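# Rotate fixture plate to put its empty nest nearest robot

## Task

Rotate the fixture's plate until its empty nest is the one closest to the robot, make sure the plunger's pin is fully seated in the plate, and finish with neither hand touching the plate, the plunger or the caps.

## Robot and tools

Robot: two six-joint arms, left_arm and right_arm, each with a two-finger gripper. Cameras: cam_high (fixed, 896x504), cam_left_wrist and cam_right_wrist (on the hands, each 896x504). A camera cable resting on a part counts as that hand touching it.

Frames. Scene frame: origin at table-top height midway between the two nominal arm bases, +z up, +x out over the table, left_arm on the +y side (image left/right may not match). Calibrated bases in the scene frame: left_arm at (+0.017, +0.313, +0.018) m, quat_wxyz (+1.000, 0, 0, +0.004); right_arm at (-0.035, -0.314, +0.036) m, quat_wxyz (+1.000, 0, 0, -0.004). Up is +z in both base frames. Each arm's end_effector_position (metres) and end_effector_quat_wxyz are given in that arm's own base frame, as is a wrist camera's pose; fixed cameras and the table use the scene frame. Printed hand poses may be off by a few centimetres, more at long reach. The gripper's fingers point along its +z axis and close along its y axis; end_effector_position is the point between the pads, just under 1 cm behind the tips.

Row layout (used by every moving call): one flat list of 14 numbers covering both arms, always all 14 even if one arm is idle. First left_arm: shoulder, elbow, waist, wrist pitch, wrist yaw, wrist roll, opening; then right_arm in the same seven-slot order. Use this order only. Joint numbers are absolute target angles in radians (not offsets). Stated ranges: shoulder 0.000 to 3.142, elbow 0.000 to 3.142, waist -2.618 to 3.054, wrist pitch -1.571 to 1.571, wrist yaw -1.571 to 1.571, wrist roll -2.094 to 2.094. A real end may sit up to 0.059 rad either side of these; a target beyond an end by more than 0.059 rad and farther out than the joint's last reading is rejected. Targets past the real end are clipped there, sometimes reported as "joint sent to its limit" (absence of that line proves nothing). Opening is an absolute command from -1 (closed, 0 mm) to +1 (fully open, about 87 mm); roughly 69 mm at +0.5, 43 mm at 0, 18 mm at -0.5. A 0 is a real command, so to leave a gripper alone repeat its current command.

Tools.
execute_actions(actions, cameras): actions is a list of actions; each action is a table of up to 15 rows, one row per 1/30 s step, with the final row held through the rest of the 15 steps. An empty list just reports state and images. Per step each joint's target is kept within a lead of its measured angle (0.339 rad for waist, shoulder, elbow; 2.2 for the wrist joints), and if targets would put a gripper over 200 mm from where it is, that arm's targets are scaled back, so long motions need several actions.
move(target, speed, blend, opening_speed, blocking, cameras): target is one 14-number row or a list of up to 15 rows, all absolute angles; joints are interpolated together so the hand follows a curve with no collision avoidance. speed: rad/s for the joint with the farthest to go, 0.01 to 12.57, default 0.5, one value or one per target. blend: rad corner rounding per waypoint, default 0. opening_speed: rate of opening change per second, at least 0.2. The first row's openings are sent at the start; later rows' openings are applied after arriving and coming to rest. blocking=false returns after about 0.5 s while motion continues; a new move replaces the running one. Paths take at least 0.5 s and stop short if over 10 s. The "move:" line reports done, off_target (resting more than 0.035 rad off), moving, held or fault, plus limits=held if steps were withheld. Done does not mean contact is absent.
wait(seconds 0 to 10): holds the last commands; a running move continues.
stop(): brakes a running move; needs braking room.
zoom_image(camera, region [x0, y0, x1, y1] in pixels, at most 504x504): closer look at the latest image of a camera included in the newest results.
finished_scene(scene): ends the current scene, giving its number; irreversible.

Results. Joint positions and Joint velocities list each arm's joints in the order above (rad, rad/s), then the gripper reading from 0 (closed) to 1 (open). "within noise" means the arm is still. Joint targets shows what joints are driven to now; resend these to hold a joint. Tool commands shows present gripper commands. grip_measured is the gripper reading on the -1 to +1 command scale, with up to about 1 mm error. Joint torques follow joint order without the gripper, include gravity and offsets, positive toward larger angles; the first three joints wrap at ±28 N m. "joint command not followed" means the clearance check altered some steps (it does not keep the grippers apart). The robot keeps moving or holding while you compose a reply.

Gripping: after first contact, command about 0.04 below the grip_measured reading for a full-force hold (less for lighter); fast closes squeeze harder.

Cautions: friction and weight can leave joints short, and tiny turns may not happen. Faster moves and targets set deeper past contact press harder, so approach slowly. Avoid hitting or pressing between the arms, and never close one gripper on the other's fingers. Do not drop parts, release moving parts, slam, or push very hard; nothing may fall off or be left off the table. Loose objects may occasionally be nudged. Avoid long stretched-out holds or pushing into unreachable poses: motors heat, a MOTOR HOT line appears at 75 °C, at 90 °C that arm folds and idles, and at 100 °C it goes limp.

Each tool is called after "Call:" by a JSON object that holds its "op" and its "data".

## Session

Call:
{"op": "execute_actions", "data": {"actions": []}}

Call:
{"op": "zoom_image", "data": {"camera": "cam_high", "region": [330, 150, 600, 360]}}

Scene clock: 0.00 s.
left_arm: end_effector_position=(+0.3856, +0.0203, +0.0524) grip_measured=+1.000 end_effector_quat_wxyz=(+0.565, -0.059, +0.823, -0.005) | right_arm: end_effector_position=(+0.3773, -0.0563, +0.0436) grip_measured=+0.967 end_effector_quat_wxyz=(+0.567, +0.118, +0.805, -0.128)
Joint names: [shoulder, elbow, waist, wrist pitch, wrist yaw, wrist roll]
Joint positions: left_arm=[1.532 0.402 0.061 0.761 -0.002 -0.082 1] | right_arm=[1.609 0.37 0.006 0.887 0.352 0.05 0.983]
Joint velocities: within noise
Joint torques (N m): no reading
Motor temperatures (°C): left_arm=[36 32 24 26 25 26 28] | right_arm=[35 30 26 25 28 26 23]
Heat: left arm: 36 °C; right arm: 35 °C.
Joint targets: left_arm=[1.522 0.412 0.061 0.771 -0.002 -0.082] | right_arm=[1.598 0.381 0.006 0.904 0.353 0.050]
Tool commands: left_gripper/opening=+1.0 right_gripper/opening=+1.0

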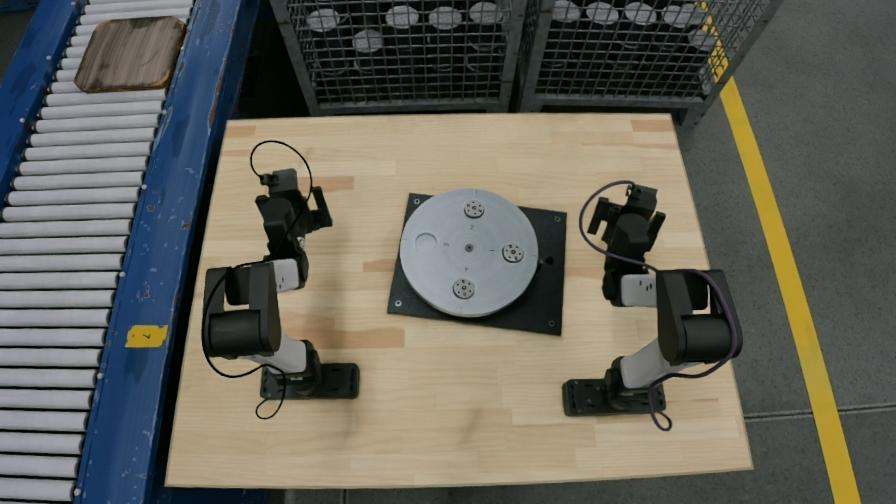

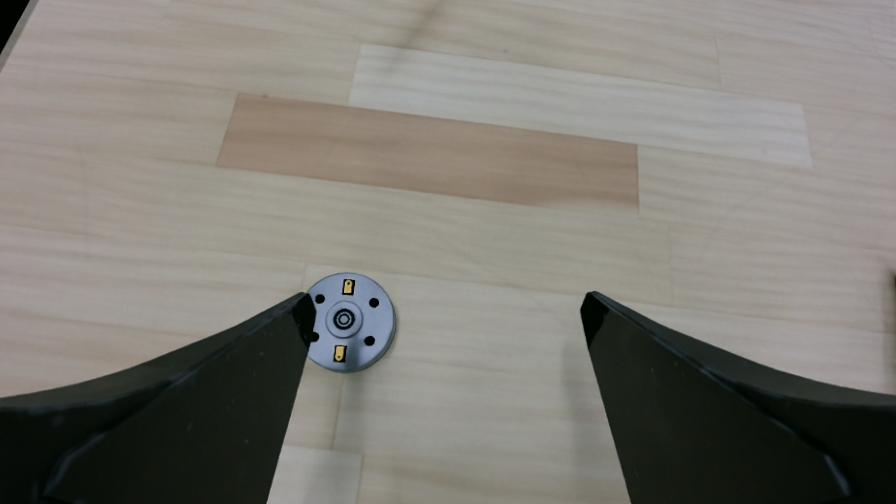

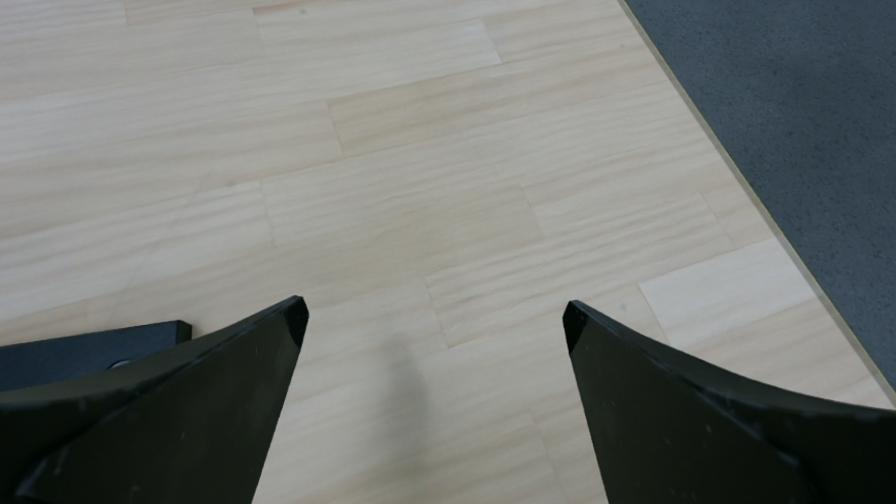

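Scaled by 1.867 from the camera's 896x504 image, which has a finer 1280x720 frame.

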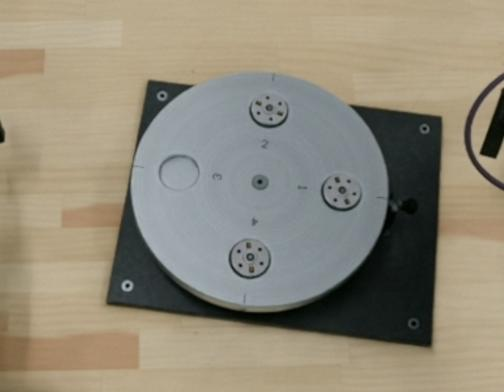

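Call:
{"op": "move", "data": {"target": [[1.32, 0.75, 0.0, 0.2, 0.0, -0.5, -0.5, 1.42, 0.8, 0.05, -0.05, 0.1, -0.5, 0.3], [1.61, 1.21, -0.628, -0.782, -0.01, -1.58, -0.9, 1.703, 1.182, 0.337, -0.933, -0.23, -1.05, 0.2]], "speed": 1.0, "blend": 0.2, "opening_speed": 0.8}}

Call:
{"op": "zoom_image", "data": {"camera": "cam_right_wrist", "region": [340, 160, 540, 340]}}

Scene clock: 19.73 s.
left_arm: end_effector_position=(+0.2746, -0.2484, +0.1012) grip_measured=-0.900 end_effector_quat_wxyz=(+0.086, -0.449, +0.874, -0.167) | right_arm: end_effector_position=(+0.2791, +0.0982, +0.0450) grip_measured=+0.200 end_effector_quat_wxyz=(+0.079, -0.633, +0.766, +0.083)
Joint names: [shoulder, elbow, waist, wrist pitch, wrist yaw, wrist roll]
Joint positions: left_arm=[1.599 1.183 -0.624 -0.776 -0.002 -1.572 0.05] | right_arm=[1.697 1.149 0.332 -0.931 -0.212 -1.039 0.6]
Joint velocities: within noise
Joint torques (N m): left_arm=[-6.74 9.48 -0.49 0.93 -0.11 -0.04] | right_arm=[-5.27 8.14 -0.12 0.58 -0.35 -0.19]
Motor temperatures (°C): left_arm=[38 33 24 29 25 26 27] | right_arm=[36 32 26 27 28 26 23]
Heat: left arm: 38 °C; right arm: 36 °C.
Joint targets: left_arm=[1.610 1.210 -0.628 -0.782 -0.010 -1.580] | right_arm=[1.703 1.182 0.337 -0.933 -0.230 -1.050]
move: done

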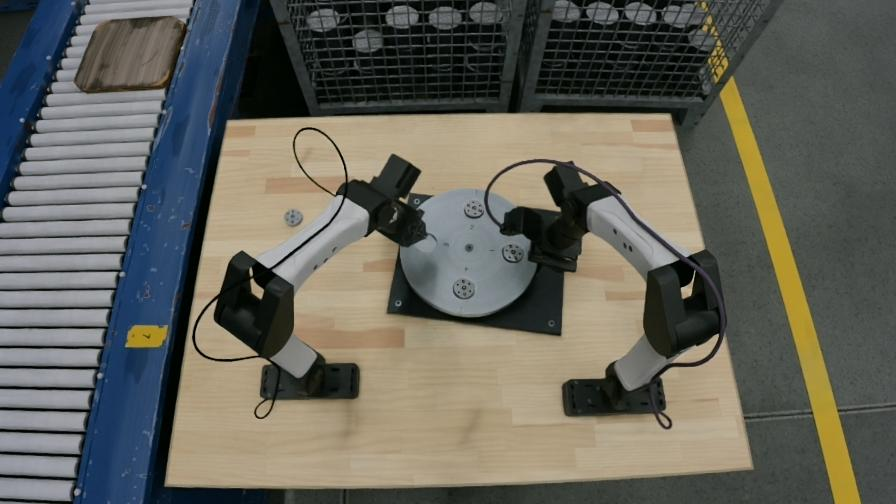

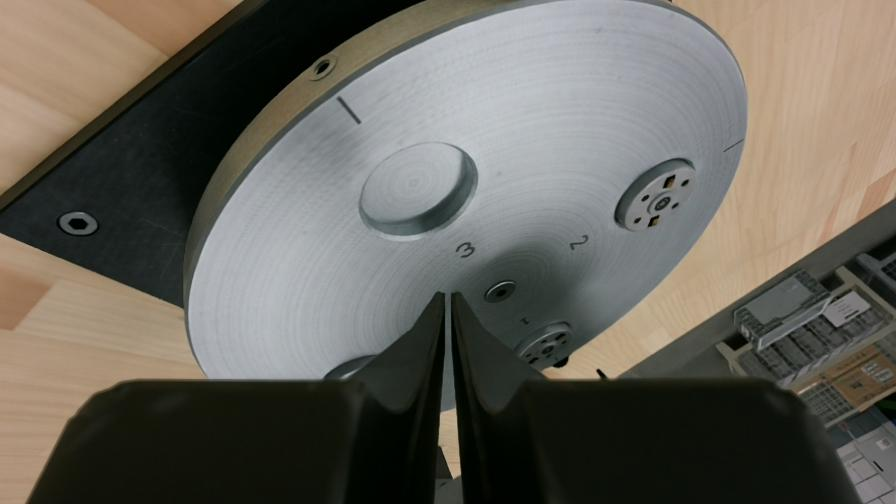

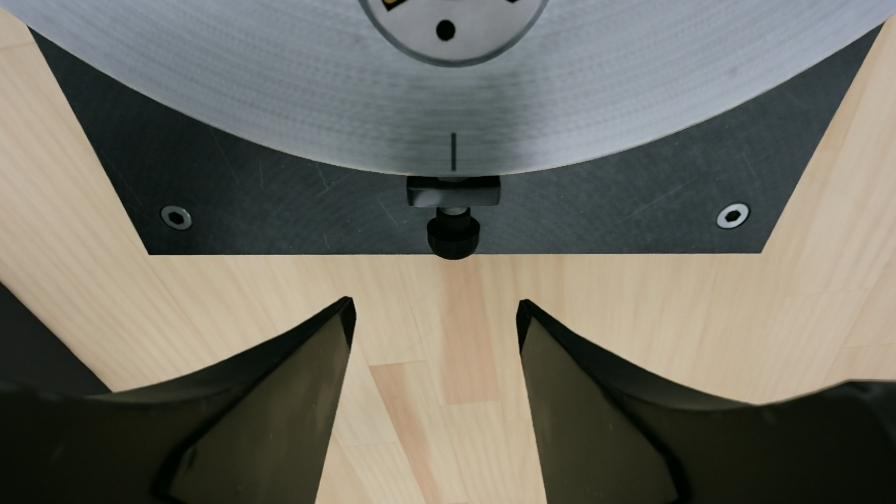

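Scaled by 2.520 from the camera's 896x504 image, which has a finer 1280x720 frame.

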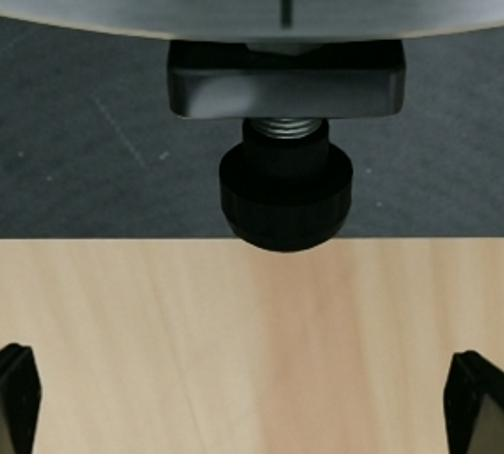

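Call:
{"op": "move", "data": {"target": [1.673, 1.097, -0.61, -0.643, -0.01, -1.58, -0.9, 1.791, 1.05, 0.332, -0.74, -0.23, -1.05, 0.2], "speed": 0.25}}

Call:
{"op": "zoom_image", "data": {"camera": "cam_right_wrist", "region": [340, 200, 540, 380]}}

Call:
{"op": "zoom_image", "data": {"camera": "cam_left_wrist", "region": [330, 140, 570, 360]}}

Scene clock: 27.93 s.
left_arm: end_effector_position=(+0.2754, -0.2477, +0.0607) grip_measured=-0.900 end_effector_quat_wxyz=(+0.079, -0.452, +0.876, -0.152) | right_arm: end_effector_position=(+0.2811, +0.0989, -0.0019) grip_measured=+0.200 end_effector_quat_wxyz=(+0.074, -0.633, +0.766, +0.086)
Joint names: [shoulder, elbow, waist, wrist pitch, wrist yaw, wrist roll]
Joint positions: left_arm=[1.664 1.098 -0.621 -0.66 -0.002 -1.573 0.05] | right_arm=[1.787 1.054 0.332 -0.759 -0.212 -1.04 0.6]
Joint velocities: within noise
Joint torques (N m): left_arm=[-7.32 6.37 1.01 1.12 -0.11 -0.04] | right_arm=[-5.81 4.52 -0.49 0.79 -0.34 -0.19]
Motor temperatures (°C): left_arm=[38 34 24 29 25 26 27] | right_arm=[37 32 26 26 28 26 23]
Heat: left arm: 38 °C; right arm: 37 °C.
Joint targets: left_arm=[1.673 1.097 -0.610 -0.643 -0.010 -1.580] | right_arm=[1.791 1.050 0.332 -0.740 -0.230 -1.050]
move: done

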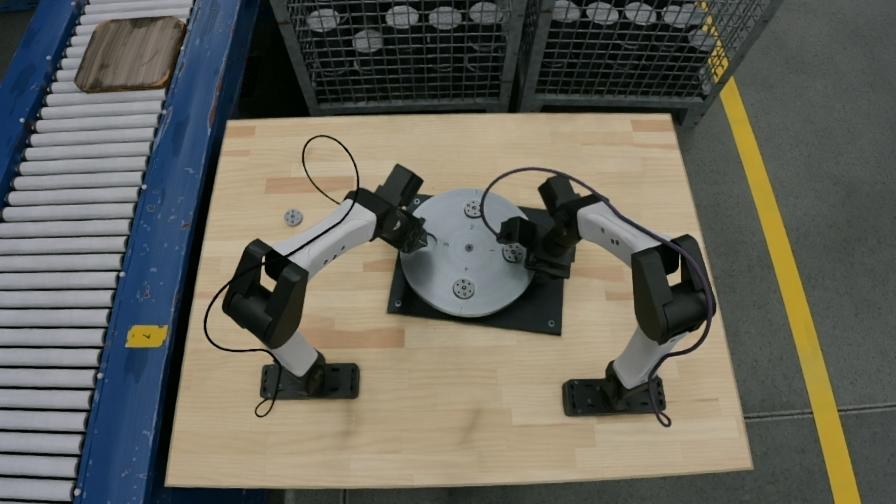

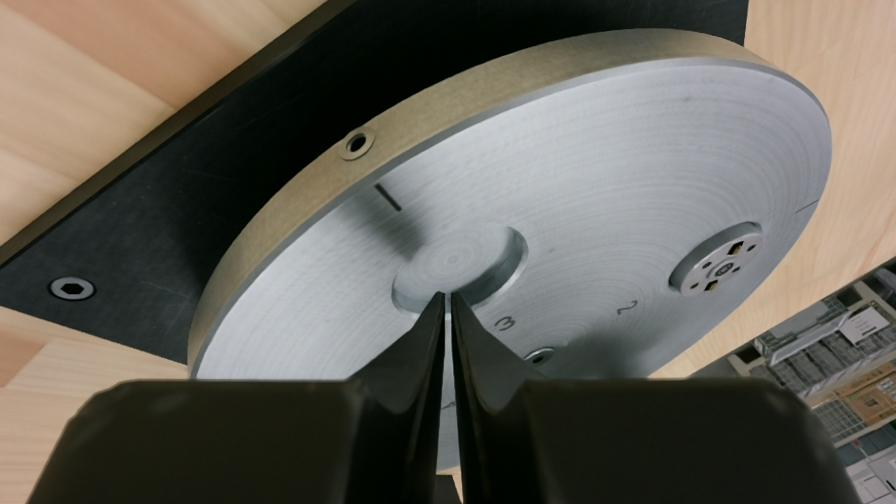

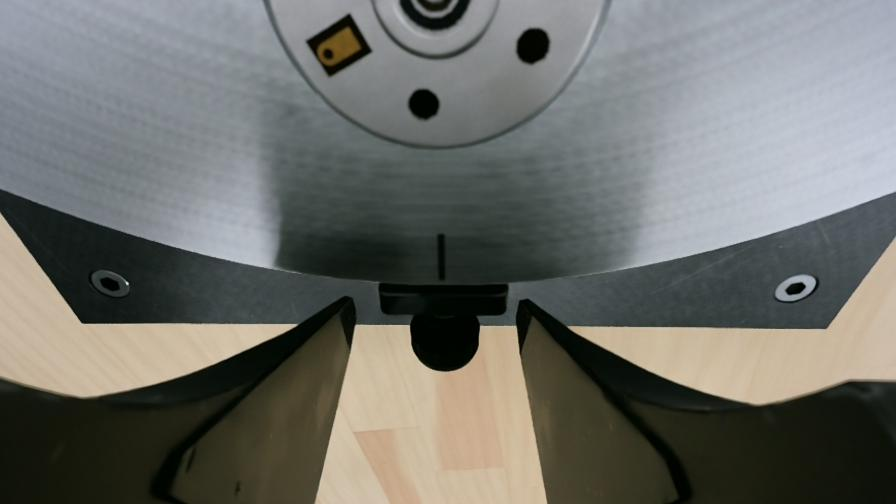

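Scaled by 2.520 from the camera's 896x504 image, which has a finer 1280x720 frame.

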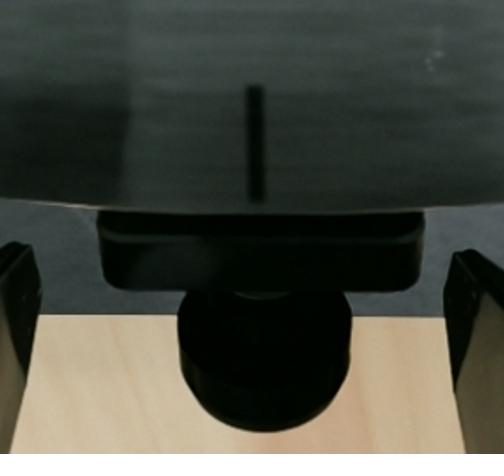

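Scaled by 2.100 from the camera's 896x504 image, which has a finer 1280x720 frame.

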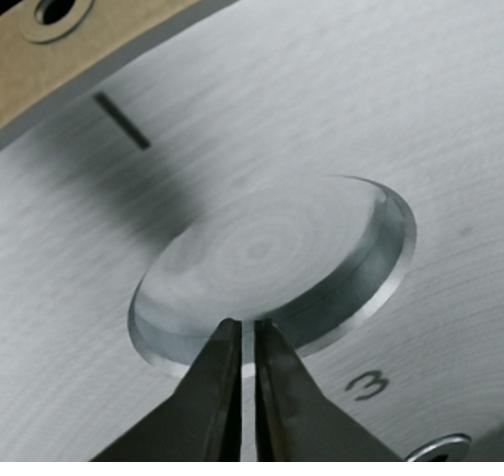

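Call:
{"op": "move", "data": {"target": [[1.673, 1.097, -0.604, -0.622, -0.01, -1.58, -0.9, 1.791, 1.05, 0.332, -0.727, -0.23, -1.05, 0.2], [1.69, 1.062, -0.604, -0.565, -0.01, -1.58, -0.9, 1.791, 1.05, 0.332, -0.727, -0.23, -1.05, 0.2]], "speed": 0.15, "cameras": ["cam_left_wrist", "cam_right_wrist"]}}

Call:
{"op": "zoom_image", "data": {"camera": "cam_left_wrist", "region": [330, 140, 570, 360]}}

Scene clock: 31.10 s.
left_arm: end_effector_position=(+0.2825, -0.2489, +0.0506) grip_measured=-0.900 end_effector_quat_wxyz=(+0.086, -0.454, +0.872, -0.164) | right_arm: end_effector_position=(+0.2842, +0.1000, -0.0019) grip_measured=+0.200 end_effector_quat_wxyz=(+0.080, -0.633, +0.765, +0.083)
Joint names: [shoulder, elbow, waist, wrist pitch, wrist yaw, wrist roll]
Joint positions: left_arm=[1.68 1.064 -0.612 -0.582 -0.002 -1.573 0.05] | right_arm=[1.787 1.054 0.332 -0.746 -0.212 -1.04 0.6]
Joint velocities: within noise
Joint torques (N m): left_arm=[-7.41 6.3 0.77 1.17 -0.11 -0.03] | right_arm=[-5.85 4.56 -0.47 0.79 -0.35 -0.19]
Motor temperatures (°C): left_arm=[38 34 24 29 25 26 27] | right_arm=[37 32 26 26 28 26 23]
Heat: left arm: 38 °C; right arm: 37 °C.
Joint targets: left_arm=[1.690 1.062 -0.604 -0.565 -0.010 -1.580] | right_arm=[1.791 1.050 0.332 -0.727 -0.230 -1.050]
move: done
Images, in order (width x height): cam_left_wrist 896x504, cam_right_wrist 896x504.

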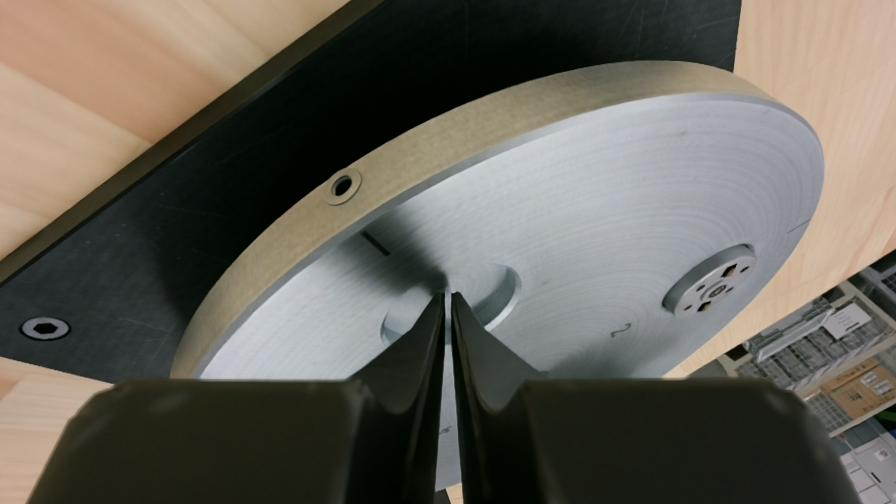

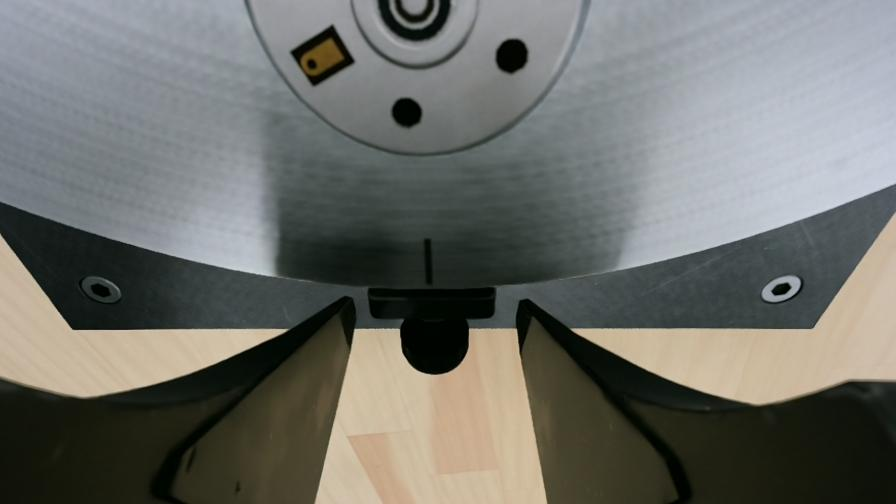

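Scaled by 2.100 from the camera's 896x504 image, which has a finer 1280x720 frame.

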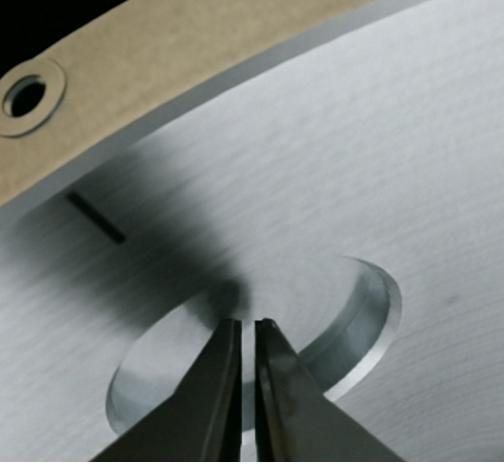

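Call:
{"op": "move", "data": {"target": [[1.69, 1.062, -0.604, -0.565, -0.01, -1.58, -0.9, 1.791, 1.05, 0.332, -0.727, -0.23, -1.05, -0.85], [1.69, 1.062, -0.604, -0.565, -0.01, -1.58, -0.9, 1.77, 1.05, 0.27, -0.92, 0.06, -1.05, -0.85]], "speed": 0.3, "opening_speed": 1.2, "cameras": ["cam_right_wrist"]}}

Call:
{"op": "zoom_image", "data": {"camera": "cam_right_wrist", "region": [340, 200, 540, 380]}}

Scene clock: 34.73 s.
left_arm: end_effector_position=(+0.2826, -0.2490, +0.0507) grip_measured=-0.900 end_effector_quat_wxyz=(+0.086, -0.454, +0.871, -0.164) | right_arm: end_effector_position=(+0.2825, +0.0926, -0.0019) grip_measured=-0.536 end_effector_quat_wxyz=(+0.066, -0.633, +0.768, +0.069)
Joint names: [shoulder, elbow, waist, wrist pitch, wrist yaw, wrist roll]
Joint positions: left_arm=[1.68 1.064 -0.612 -0.581 -0.002 -1.573 0.05] | right_arm=[1.787 1.054 0.332 -0.762 -0.176 -1.04 0.232]
Joint velocities: within noise
Joint torques (N m): left_arm=[-7.36 6.28 0.81 1.17 -0.11 -0.03] | right_arm=[-7.6 4.56 -5.18 -0.98 2.08 -0.18]
Motor temperatures (°C): left_arm=[38 34 24 28 25 26 27] | right_arm=[37 32 26 26 28 26 23]
Heat: left arm: 38 °C; right arm: 37 °C.
Joint targets: left_arm=[1.690 1.062 -0.604 -0.565 -0.010 -1.580] | right_arm=[1.770 1.050 0.270 -0.920 0.060 -1.050]
move: off_target (right_arm); right_arm: the wrist yaw is farthest, 0.236 rad from its target
Images, in order (width x height): cam_right_wrist 896x504.

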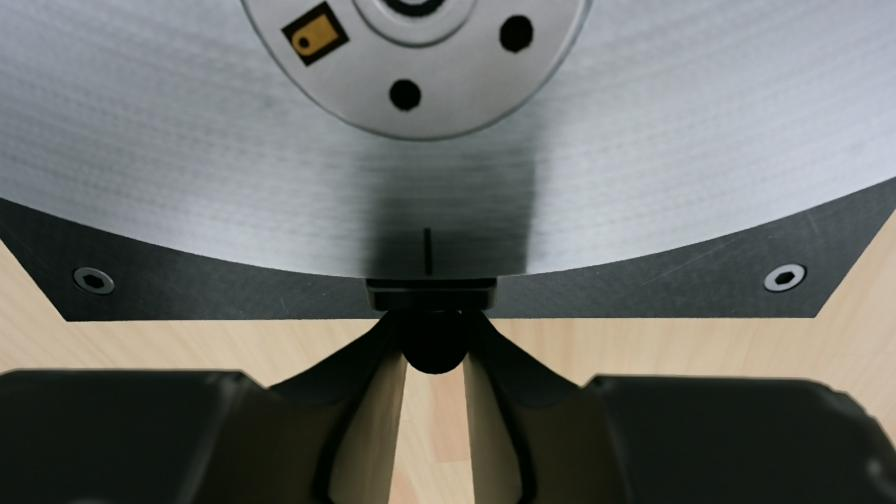

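Scaled by 2.520 from the camera's 896x504 image, which has a finer 1280x720 frame.

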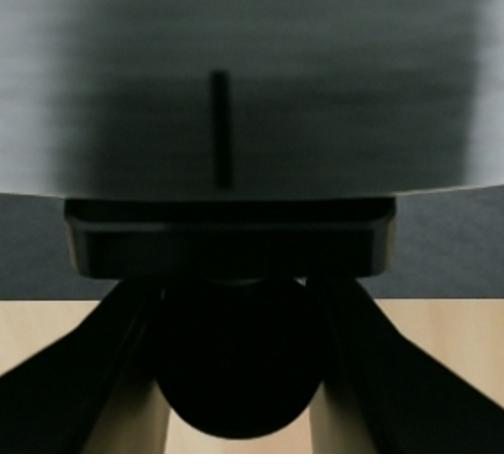

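Call:
{"op": "move", "data": {"target": [1.69, 1.062, -0.604, -0.565, -0.01, -1.58, -0.9, 1.764, 1.048, 0.25, -0.98, 0.15, -1.05, -0.85], "speed": 0.3, "cameras": ["cam_right_wrist"]}}

Call:
{"op": "zoom_image", "data": {"camera": "cam_right_wrist", "region": [340, 200, 540, 380]}}

Scene clock: 36.60 s.
left_arm: end_effector_position=(+0.2826, -0.2490, +0.0507) grip_measured=-0.900 end_effector_quat_wxyz=(+0.086, -0.454, +0.871, -0.164) | right_arm: end_effector_position=(+0.2819, +0.0897, -0.0018) grip_measured=-0.536 end_effector_quat_wxyz=(+0.061, -0.633, +0.769, +0.064)
Joint names: [shoulder, elbow, waist, wrist pitch, wrist yaw, wrist roll]
Joint positions: left_arm=[1.68 1.064 -0.612 -0.581 -0.002 -1.573 0.05] | right_arm=[1.787 1.054 0.332 -0.767 -0.162 -1.04 0.232]
Joint velocities: within noise
Joint torques (N m): left_arm=[-7.39 6.28 0.77 1.16 -0.11 -0.03] | right_arm=[-8.08 4.4 -6.65 -1.53 2.81 -0.18]
Motor temperatures (°C): left_arm=[38 34 24 28 25 26 27] | right_arm=[37 32 26 26 29 26 24]
Heat: left arm: 38 °C; right arm: 37 °C.
Joint targets: left_arm=[1.690 1.062 -0.604 -0.565 -0.010 -1.580] | right_arm=[1.764 1.048 0.250 -0.980 0.150 -1.050]
move: off_target (right_arm); right_arm: the wrist yaw is farthest, 0.312 rad from its target
Images, in order (width x height): cam_right_wrist 896x504.

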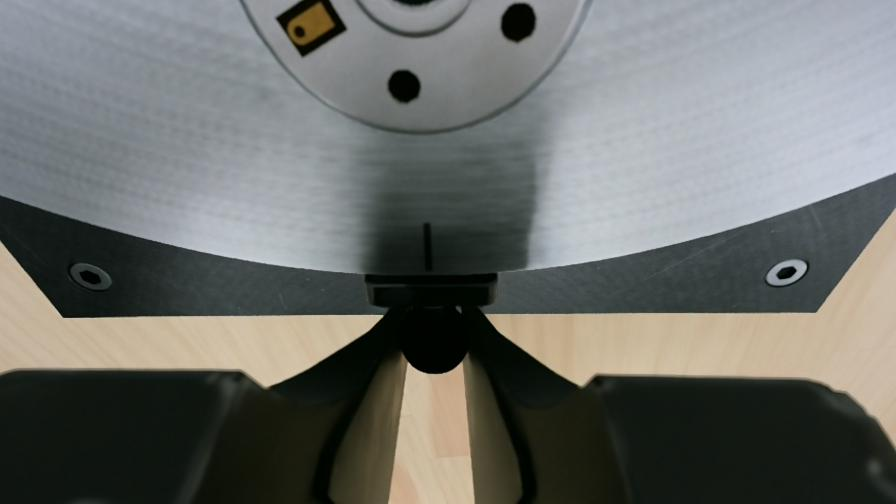

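Scaled by 2.520 from the camera's 896x504 image, which has a finer 1280x720 frame.

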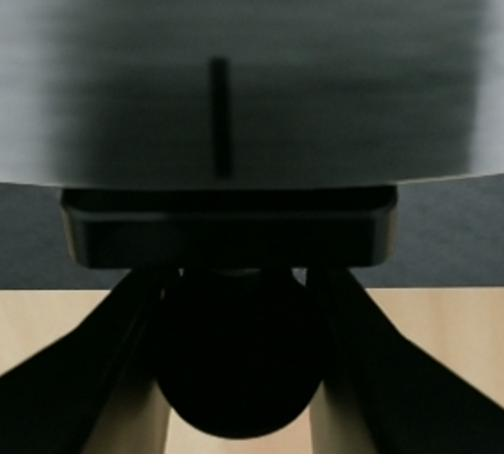

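Call:
{"op": "move", "data": {"target": [[1.628, 1.02, -0.641, -0.565, -0.01, -1.58, -0.9, 1.764, 1.048, 0.25, -0.98, 0.15, -1.05, -0.85], [1.59, 0.98, -0.675, -0.563, -0.01, -1.58, -0.9, 1.764, 1.048, 0.25, -0.98, 0.15, -1.05, -0.85]], "speed": 0.1, "blend": 0.02}}

Call:
{"op": "zoom_image", "data": {"camera": "cam_right_wrist", "region": [340, 200, 540, 380]}}

Scene clock: 40.20 s.
left_arm: end_effector_position=(+0.2579, -0.2541, +0.0492) grip_measured=-0.900 end_effector_quat_wxyz=(+0.087, -0.433, +0.881, -0.170) | right_arm: end_effector_position=(+0.2819, +0.0897, -0.0018) grip_measured=-0.536 end_effector_quat_wxyz=(+0.061, -0.633, +0.769, +0.064)
Joint names: [shoulder, elbow, waist, wrist pitch, wrist yaw, wrist roll]
Joint positions: left_arm=[1.619 0.986 -0.667 -0.553 -0.009 -1.578 0.05] | right_arm=[1.787 1.054 0.332 -0.767 -0.162 -1.04 0.232]
Joint velocities: within noise
Joint torques (N m): left_arm=[-10.59 5.78 -0.83 0.89 -0.04 0.03] | right_arm=[-8.08 4.38 -6.65 -1.53 2.81 -0.18]
Motor temperatures (°C): left_arm=[38 34 24 28 25 26 27] | right_arm=[37 32 26 27 31 26 24]
Heat: left arm: 38 °C; right arm: 37 °C.
Joint targets: left_arm=[1.590 0.980 -0.675 -0.563 -0.010 -1.580] | right_arm=[1.764 1.048 0.250 -0.980 0.150 -1.050]
move: off_target (right_arm); right_arm: the wrist yaw is farthest, 0.312 rad from its target

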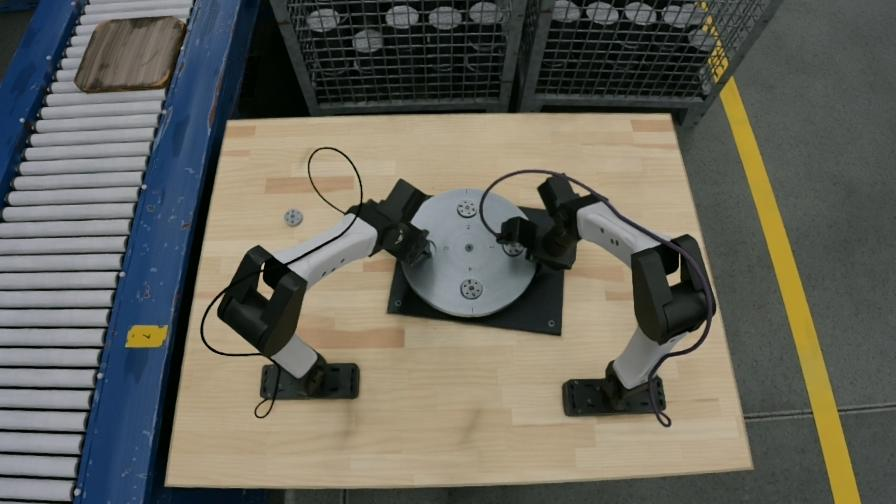

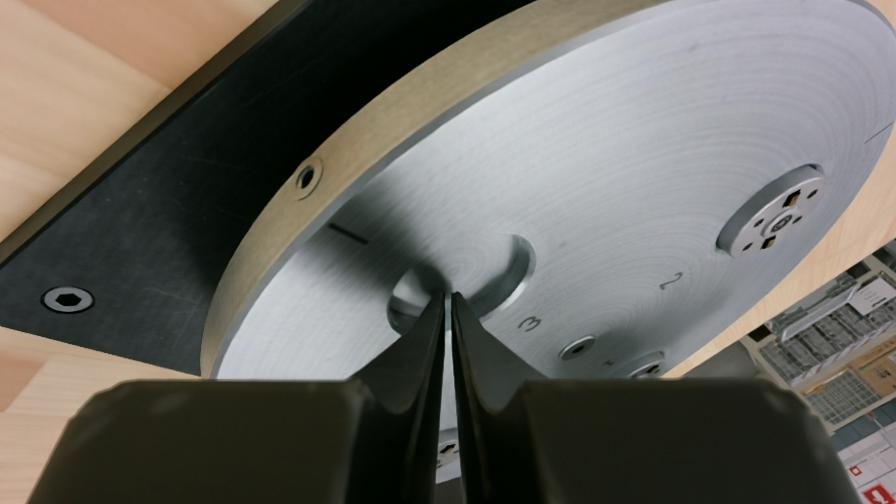

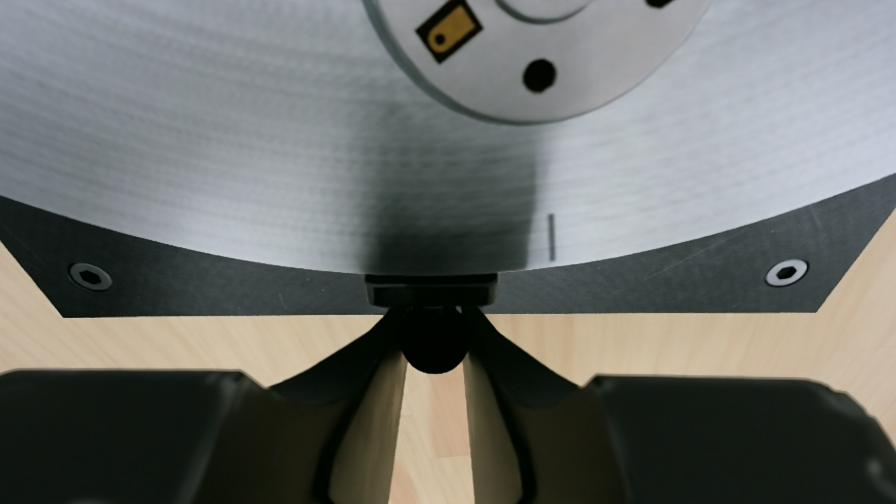

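Scaled by 2.520 from the camera's 896x504 image, which has a finer 1280x720 frame.

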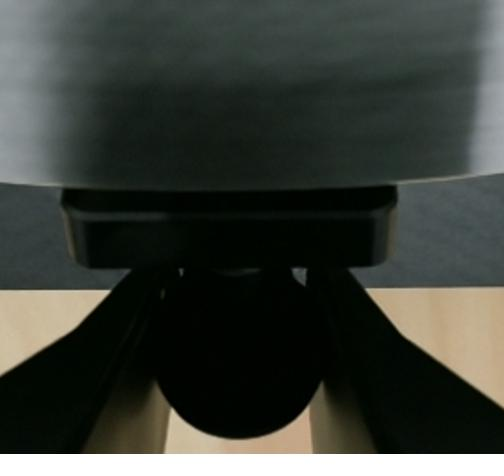

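Call:
{"op": "move", "data": {"target": [[1.543, 0.941, -0.713, -0.562, -0.01, -1.58, -0.9, 1.764, 1.048, 0.25, -0.98, 0.15, -1.05, -0.85], [1.518, 0.915, -0.808, -0.562, -0.01, -1.58, -0.9, 1.764, 1.048, 0.25, -0.98, 0.15, -1.05, -0.85], [1.585, 0.976, -0.907, -0.562, -0.01, -1.58, -0.9, 1.764, 1.048, 0.25, -0.98, 0.15, -1.05, -0.85], [1.618, 1.012, -0.946, -0.564, -0.01, -1.58, -0.9, 1.764, 1.048, 0.25, -0.98, 0.15, -1.05, -0.85]], "speed": 0.1, "blend": 0.03}}

Call:
{"op": "zoom_image", "data": {"camera": "cam_right_wrist", "region": [340, 200, 540, 380]}}

Scene clock: 44.57 s.
left_arm: end_effector_position=(+0.1803, -0.3120, +0.0518) grip_measured=-0.900 end_effector_quat_wxyz=(+0.066, -0.310, +0.931, -0.180) | right_arm: end_effector_position=(+0.2819, +0.0897, -0.0018) grip_measured=-0.536 end_effector_quat_wxyz=(+0.061, -0.633, +0.769, +0.064)
Joint names: [shoulder, elbow, waist, wrist pitch, wrist yaw, wrist roll]
Joint positions: left_arm=[1.608 0.986 -0.938 -0.563 -0.014 -1.579 0.05] | right_arm=[1.787 1.054 0.332 -0.767 -0.162 -1.04 0.232]
Joint velocities: within noise
Joint torques (N m): left_arm=[-6.57 9.13 -0.9 0.99 -0.01 0.03] | right_arm=[-8.08 4.37 -6.65 -1.53 2.81 -0.18]
Motor temperatures (°C): left_arm=[39 34 24 28 25 26 27] | right_arm=[38 32 27 27 33 26 24]
Heat: left arm: 39 °C; right arm: 38 °C.
Joint targets: left_arm=[1.618 1.012 -0.946 -0.564 -0.010 -1.580] | right_arm=[1.764 1.048 0.250 -0.980 0.150 -1.050]
move: off_target (right_arm); blend cut to 0.0235 rad at target 1, 0.0195 rad at target 3; right_arm: the wrist yaw is farthest, 0.312 rad from its target

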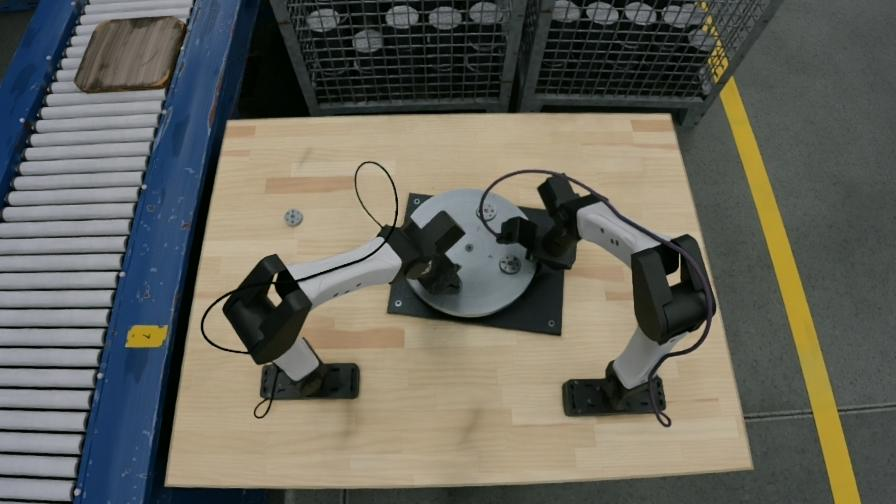

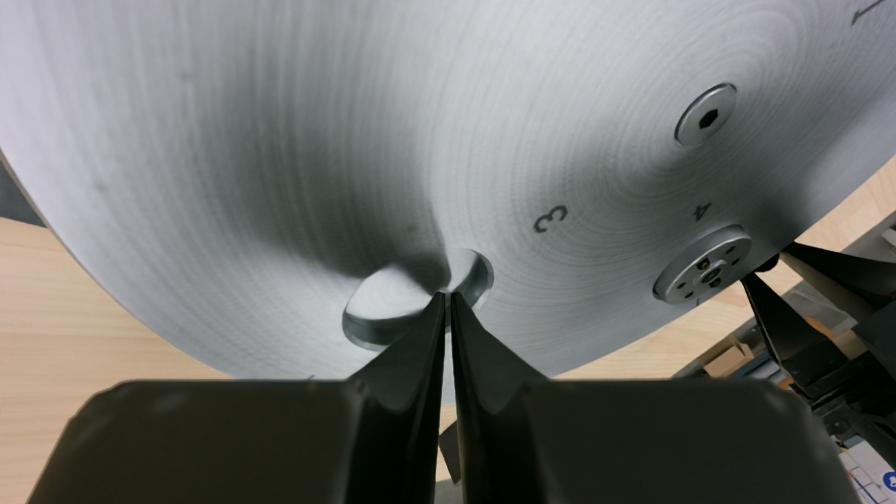

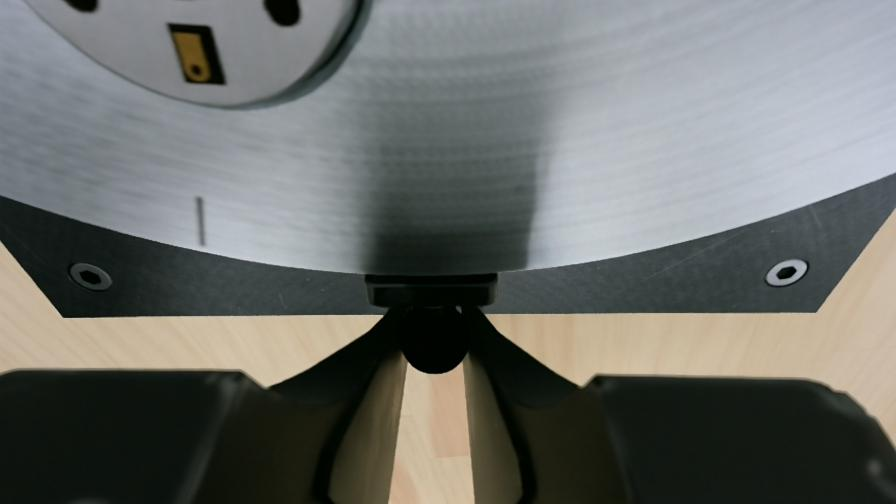

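Scaled by 2.520 from the camera's 896x504 image, which has a finer 1280x720 frame.

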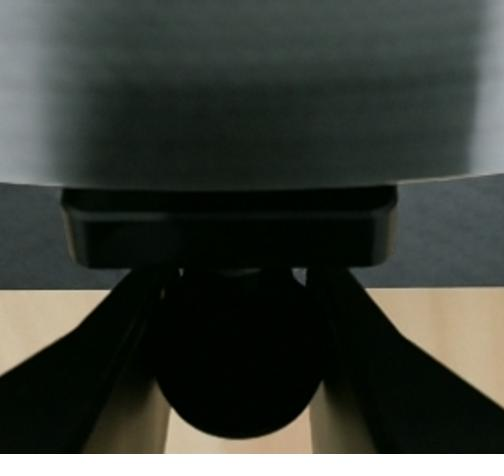

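Call:
{"op": "move", "data": {"target": [1.679, 1.072, -0.991, -0.566, -0.01, -1.58, -0.9, 1.764, 1.048, 0.25, -0.98, 0.15, -1.05, -0.85], "speed": 0.07, "cameras": ["cam_left_wrist", "cam_right_wrist"]}}

Scene clock: 46.47 s.
left_arm: end_effector_position=(+0.1740, -0.3316, +0.0500) grip_measured=-0.900 end_effector_quat_wxyz=(+0.061, -0.290, +0.938, -0.178) | right_arm: end_effector_position=(+0.2819, +0.0897, -0.0018) grip_measured=-0.536 end_effector_quat_wxyz=(+0.061, -0.633, +0.769, +0.064)
Joint names: [shoulder, elbow, waist, wrist pitch, wrist yaw, wrist roll]
Joint positions: left_arm=[1.668 1.046 -0.983 -0.57 -0.014 -1.579 0.05] | right_arm=[1.787 1.054 0.332 -0.767 -0.162 -1.04 0.232]
Joint velocities: within noise
Joint torques (N m): left_arm=[-7.15 9.1 -0.91 1.04 0.01 0.04] | right_arm=[-8.09 4.37 -6.68 -1.53 2.81 -0.18]
Motor temperatures (°C): left_arm=[39 34 24 28 25 26 27] | right_arm=[38 32 27 27 33 26 24]
Heat: left arm: 39 °C; right arm: 38 °C.
Joint targets: left_arm=[1.679 1.072 -0.991 -0.566 -0.010 -1.580] | right_arm=[1.764 1.048 0.250 -0.980 0.150 -1.050]
move: off_target (right_arm); right_arm: the wrist yaw is farthest, 0.312 rad from its target
Images, in order (width x height): cam_left_wrist 896x504, cam_right_wrist 896x504.

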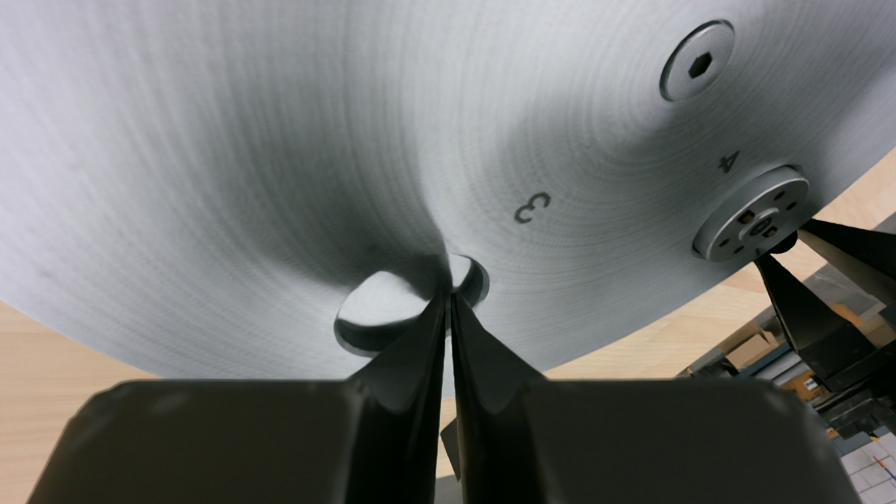

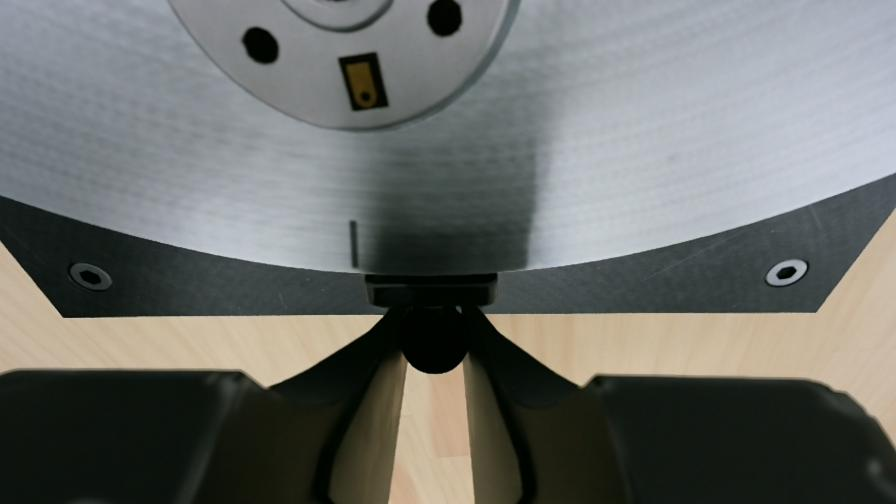

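Call:
{"op": "move", "data": {"target": [1.699, 1.094, -1.002, -0.567, -0.01, -1.58, -0.9, 1.764, 1.048, 0.25, -0.98, 0.15, -1.05, -0.85], "speed": 0.04, "cameras": ["cam_right_wrist"]}}

Call:
{"op": "zoom_image", "data": {"camera": "cam_right_wrist", "region": [340, 200, 540, 380]}}

Scene clock: 48.17 s.
left_arm: end_effector_position=(+0.1735, -0.3378, +0.0498) grip_measured=-0.900 end_effector_quat_wxyz=(+0.060, -0.285, +0.940, -0.178) | right_arm: end_effector_position=(+0.2819, +0.0897, -0.0018) grip_measured=-0.536 end_effector_quat_wxyz=(+0.061, -0.633, +0.769, +0.064)
Joint names: [shoulder, elbow, waist, wrist pitch, wrist yaw, wrist roll]
Joint positions: left_arm=[1.688 1.067 -0.993 -0.572 -0.014 -1.579 0.05] | right_arm=[1.787 1.054 0.332 -0.767 -0.162 -1.04 0.232]
Joint velocities: within noise
Joint torques (N m): left_arm=[-7.32 9.16 -0.98 1.04 0.01 0.05] | right_arm=[-8.1 4.37 -6.68 -1.54 2.8 -0.18]
Motor temperatures (°C): left_arm=[39 35 24 28 25 26 27] | right_arm=[38 32 27 27 34 26 24]
Heat: left arm: 39 °C; right arm: 38 °C.
Joint targets: left_arm=[1.699 1.094 -1.002 -0.567 -0.010 -1.580] | right_arm=[1.764 1.048 0.250 -0.980 0.150 -1.050]
move: off_target (right_arm); right_arm: the wrist yaw is farthest, 0.312 rad from its target
Images, in order (width x height): cam_right_wrist 896x504.

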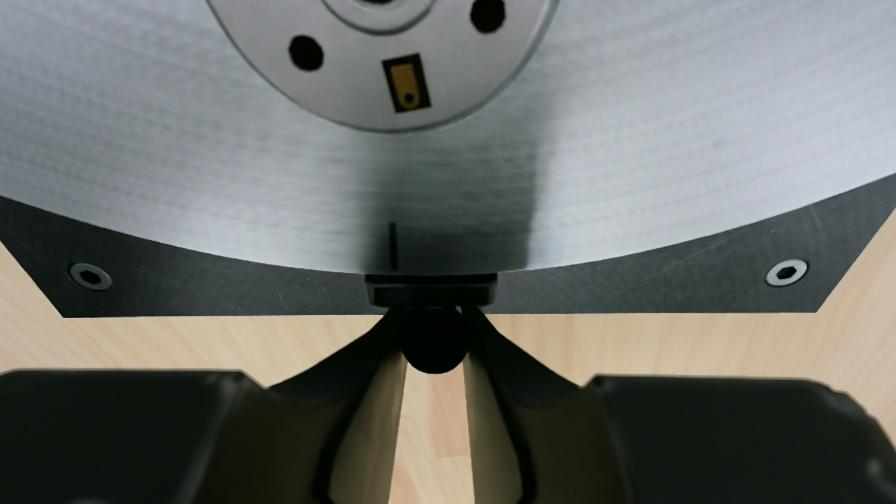

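Scaled by 2.520 from the camera's 896x504 image, which has a finer 1280x720 frame.

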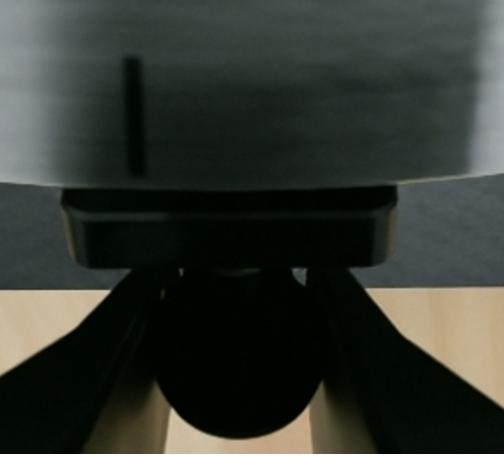

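Call:
{"op": "move", "data": {"target": [1.712, 1.108, -1.009, -0.568, -0.01, -1.58, -0.9, 1.764, 1.048, 0.25, -0.98, 0.15, -1.05, -0.85], "speed": 0.025, "cameras": ["cam_right_wrist"]}}

Call:
{"op": "zoom_image", "data": {"camera": "cam_right_wrist", "region": [340, 200, 540, 380]}}

Scene clock: 49.40 s.
left_arm: end_effector_position=(+0.1733, -0.3415, +0.0494) grip_measured=-0.900 end_effector_quat_wxyz=(+0.059, -0.282, +0.941, -0.178) | right_arm: end_effector_position=(+0.2819, +0.0897, -0.0018) grip_measured=-0.536 end_effector_quat_wxyz=(+0.061, -0.633, +0.769, +0.064)
Joint names: [shoulder, elbow, waist, wrist pitch, wrist yaw, wrist roll]
Joint positions: left_arm=[1.701 1.081 -0.999 -0.573 -0.014 -1.579 0.05] | right_arm=[1.787 1.054 0.332 -0.767 -0.162 -1.04 0.232]
Joint velocities: within noise
Joint torques (N m): left_arm=[-7.42 9.2 -1.13 1.05 0.01 0.04] | right_arm=[-8.08 4.37 -6.64 -1.53 2.81 -0.18]
Motor temperatures (°C): left_arm=[39 35 24 28 25 26 27] | right_arm=[38 32 27 27 34 26 24]
Heat: left arm: 39 °C; right arm: 38 °C.
Joint targets: left_arm=[1.712 1.108 -1.009 -0.568 -0.010 -1.580] | right_arm=[1.764 1.048 0.250 -0.980 0.150 -1.050]
move: off_target (right_arm); right_arm: the wrist yaw is farthest, 0.312 rad from its target
Images, in order (width x height): cam_right_wrist 896x504.

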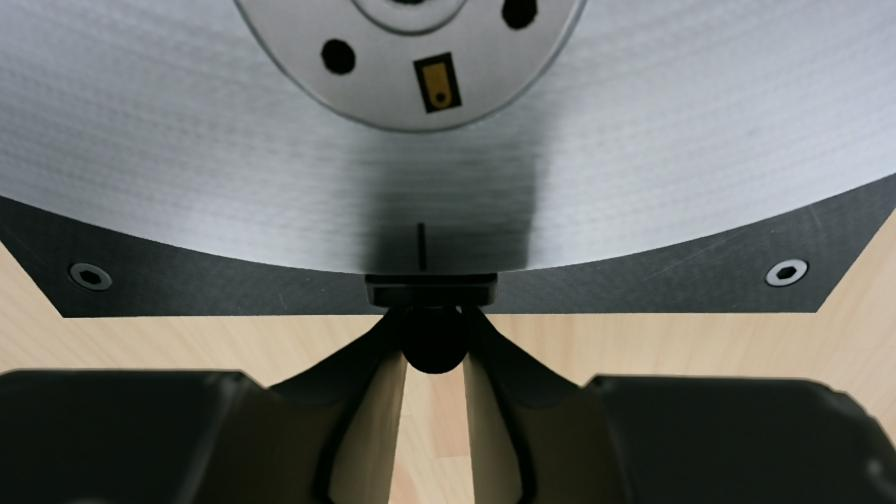

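Scaled by 2.520 from the camera's 896x504 image, which has a finer 1280x720 frame.

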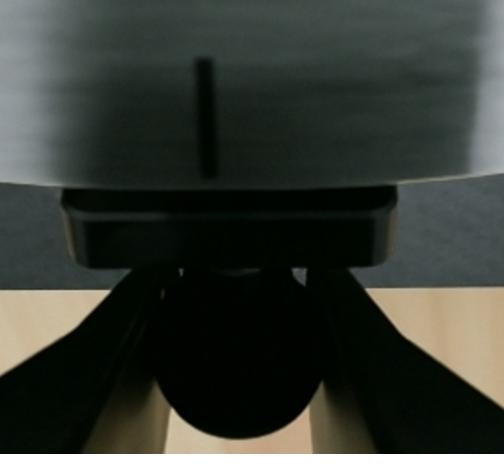

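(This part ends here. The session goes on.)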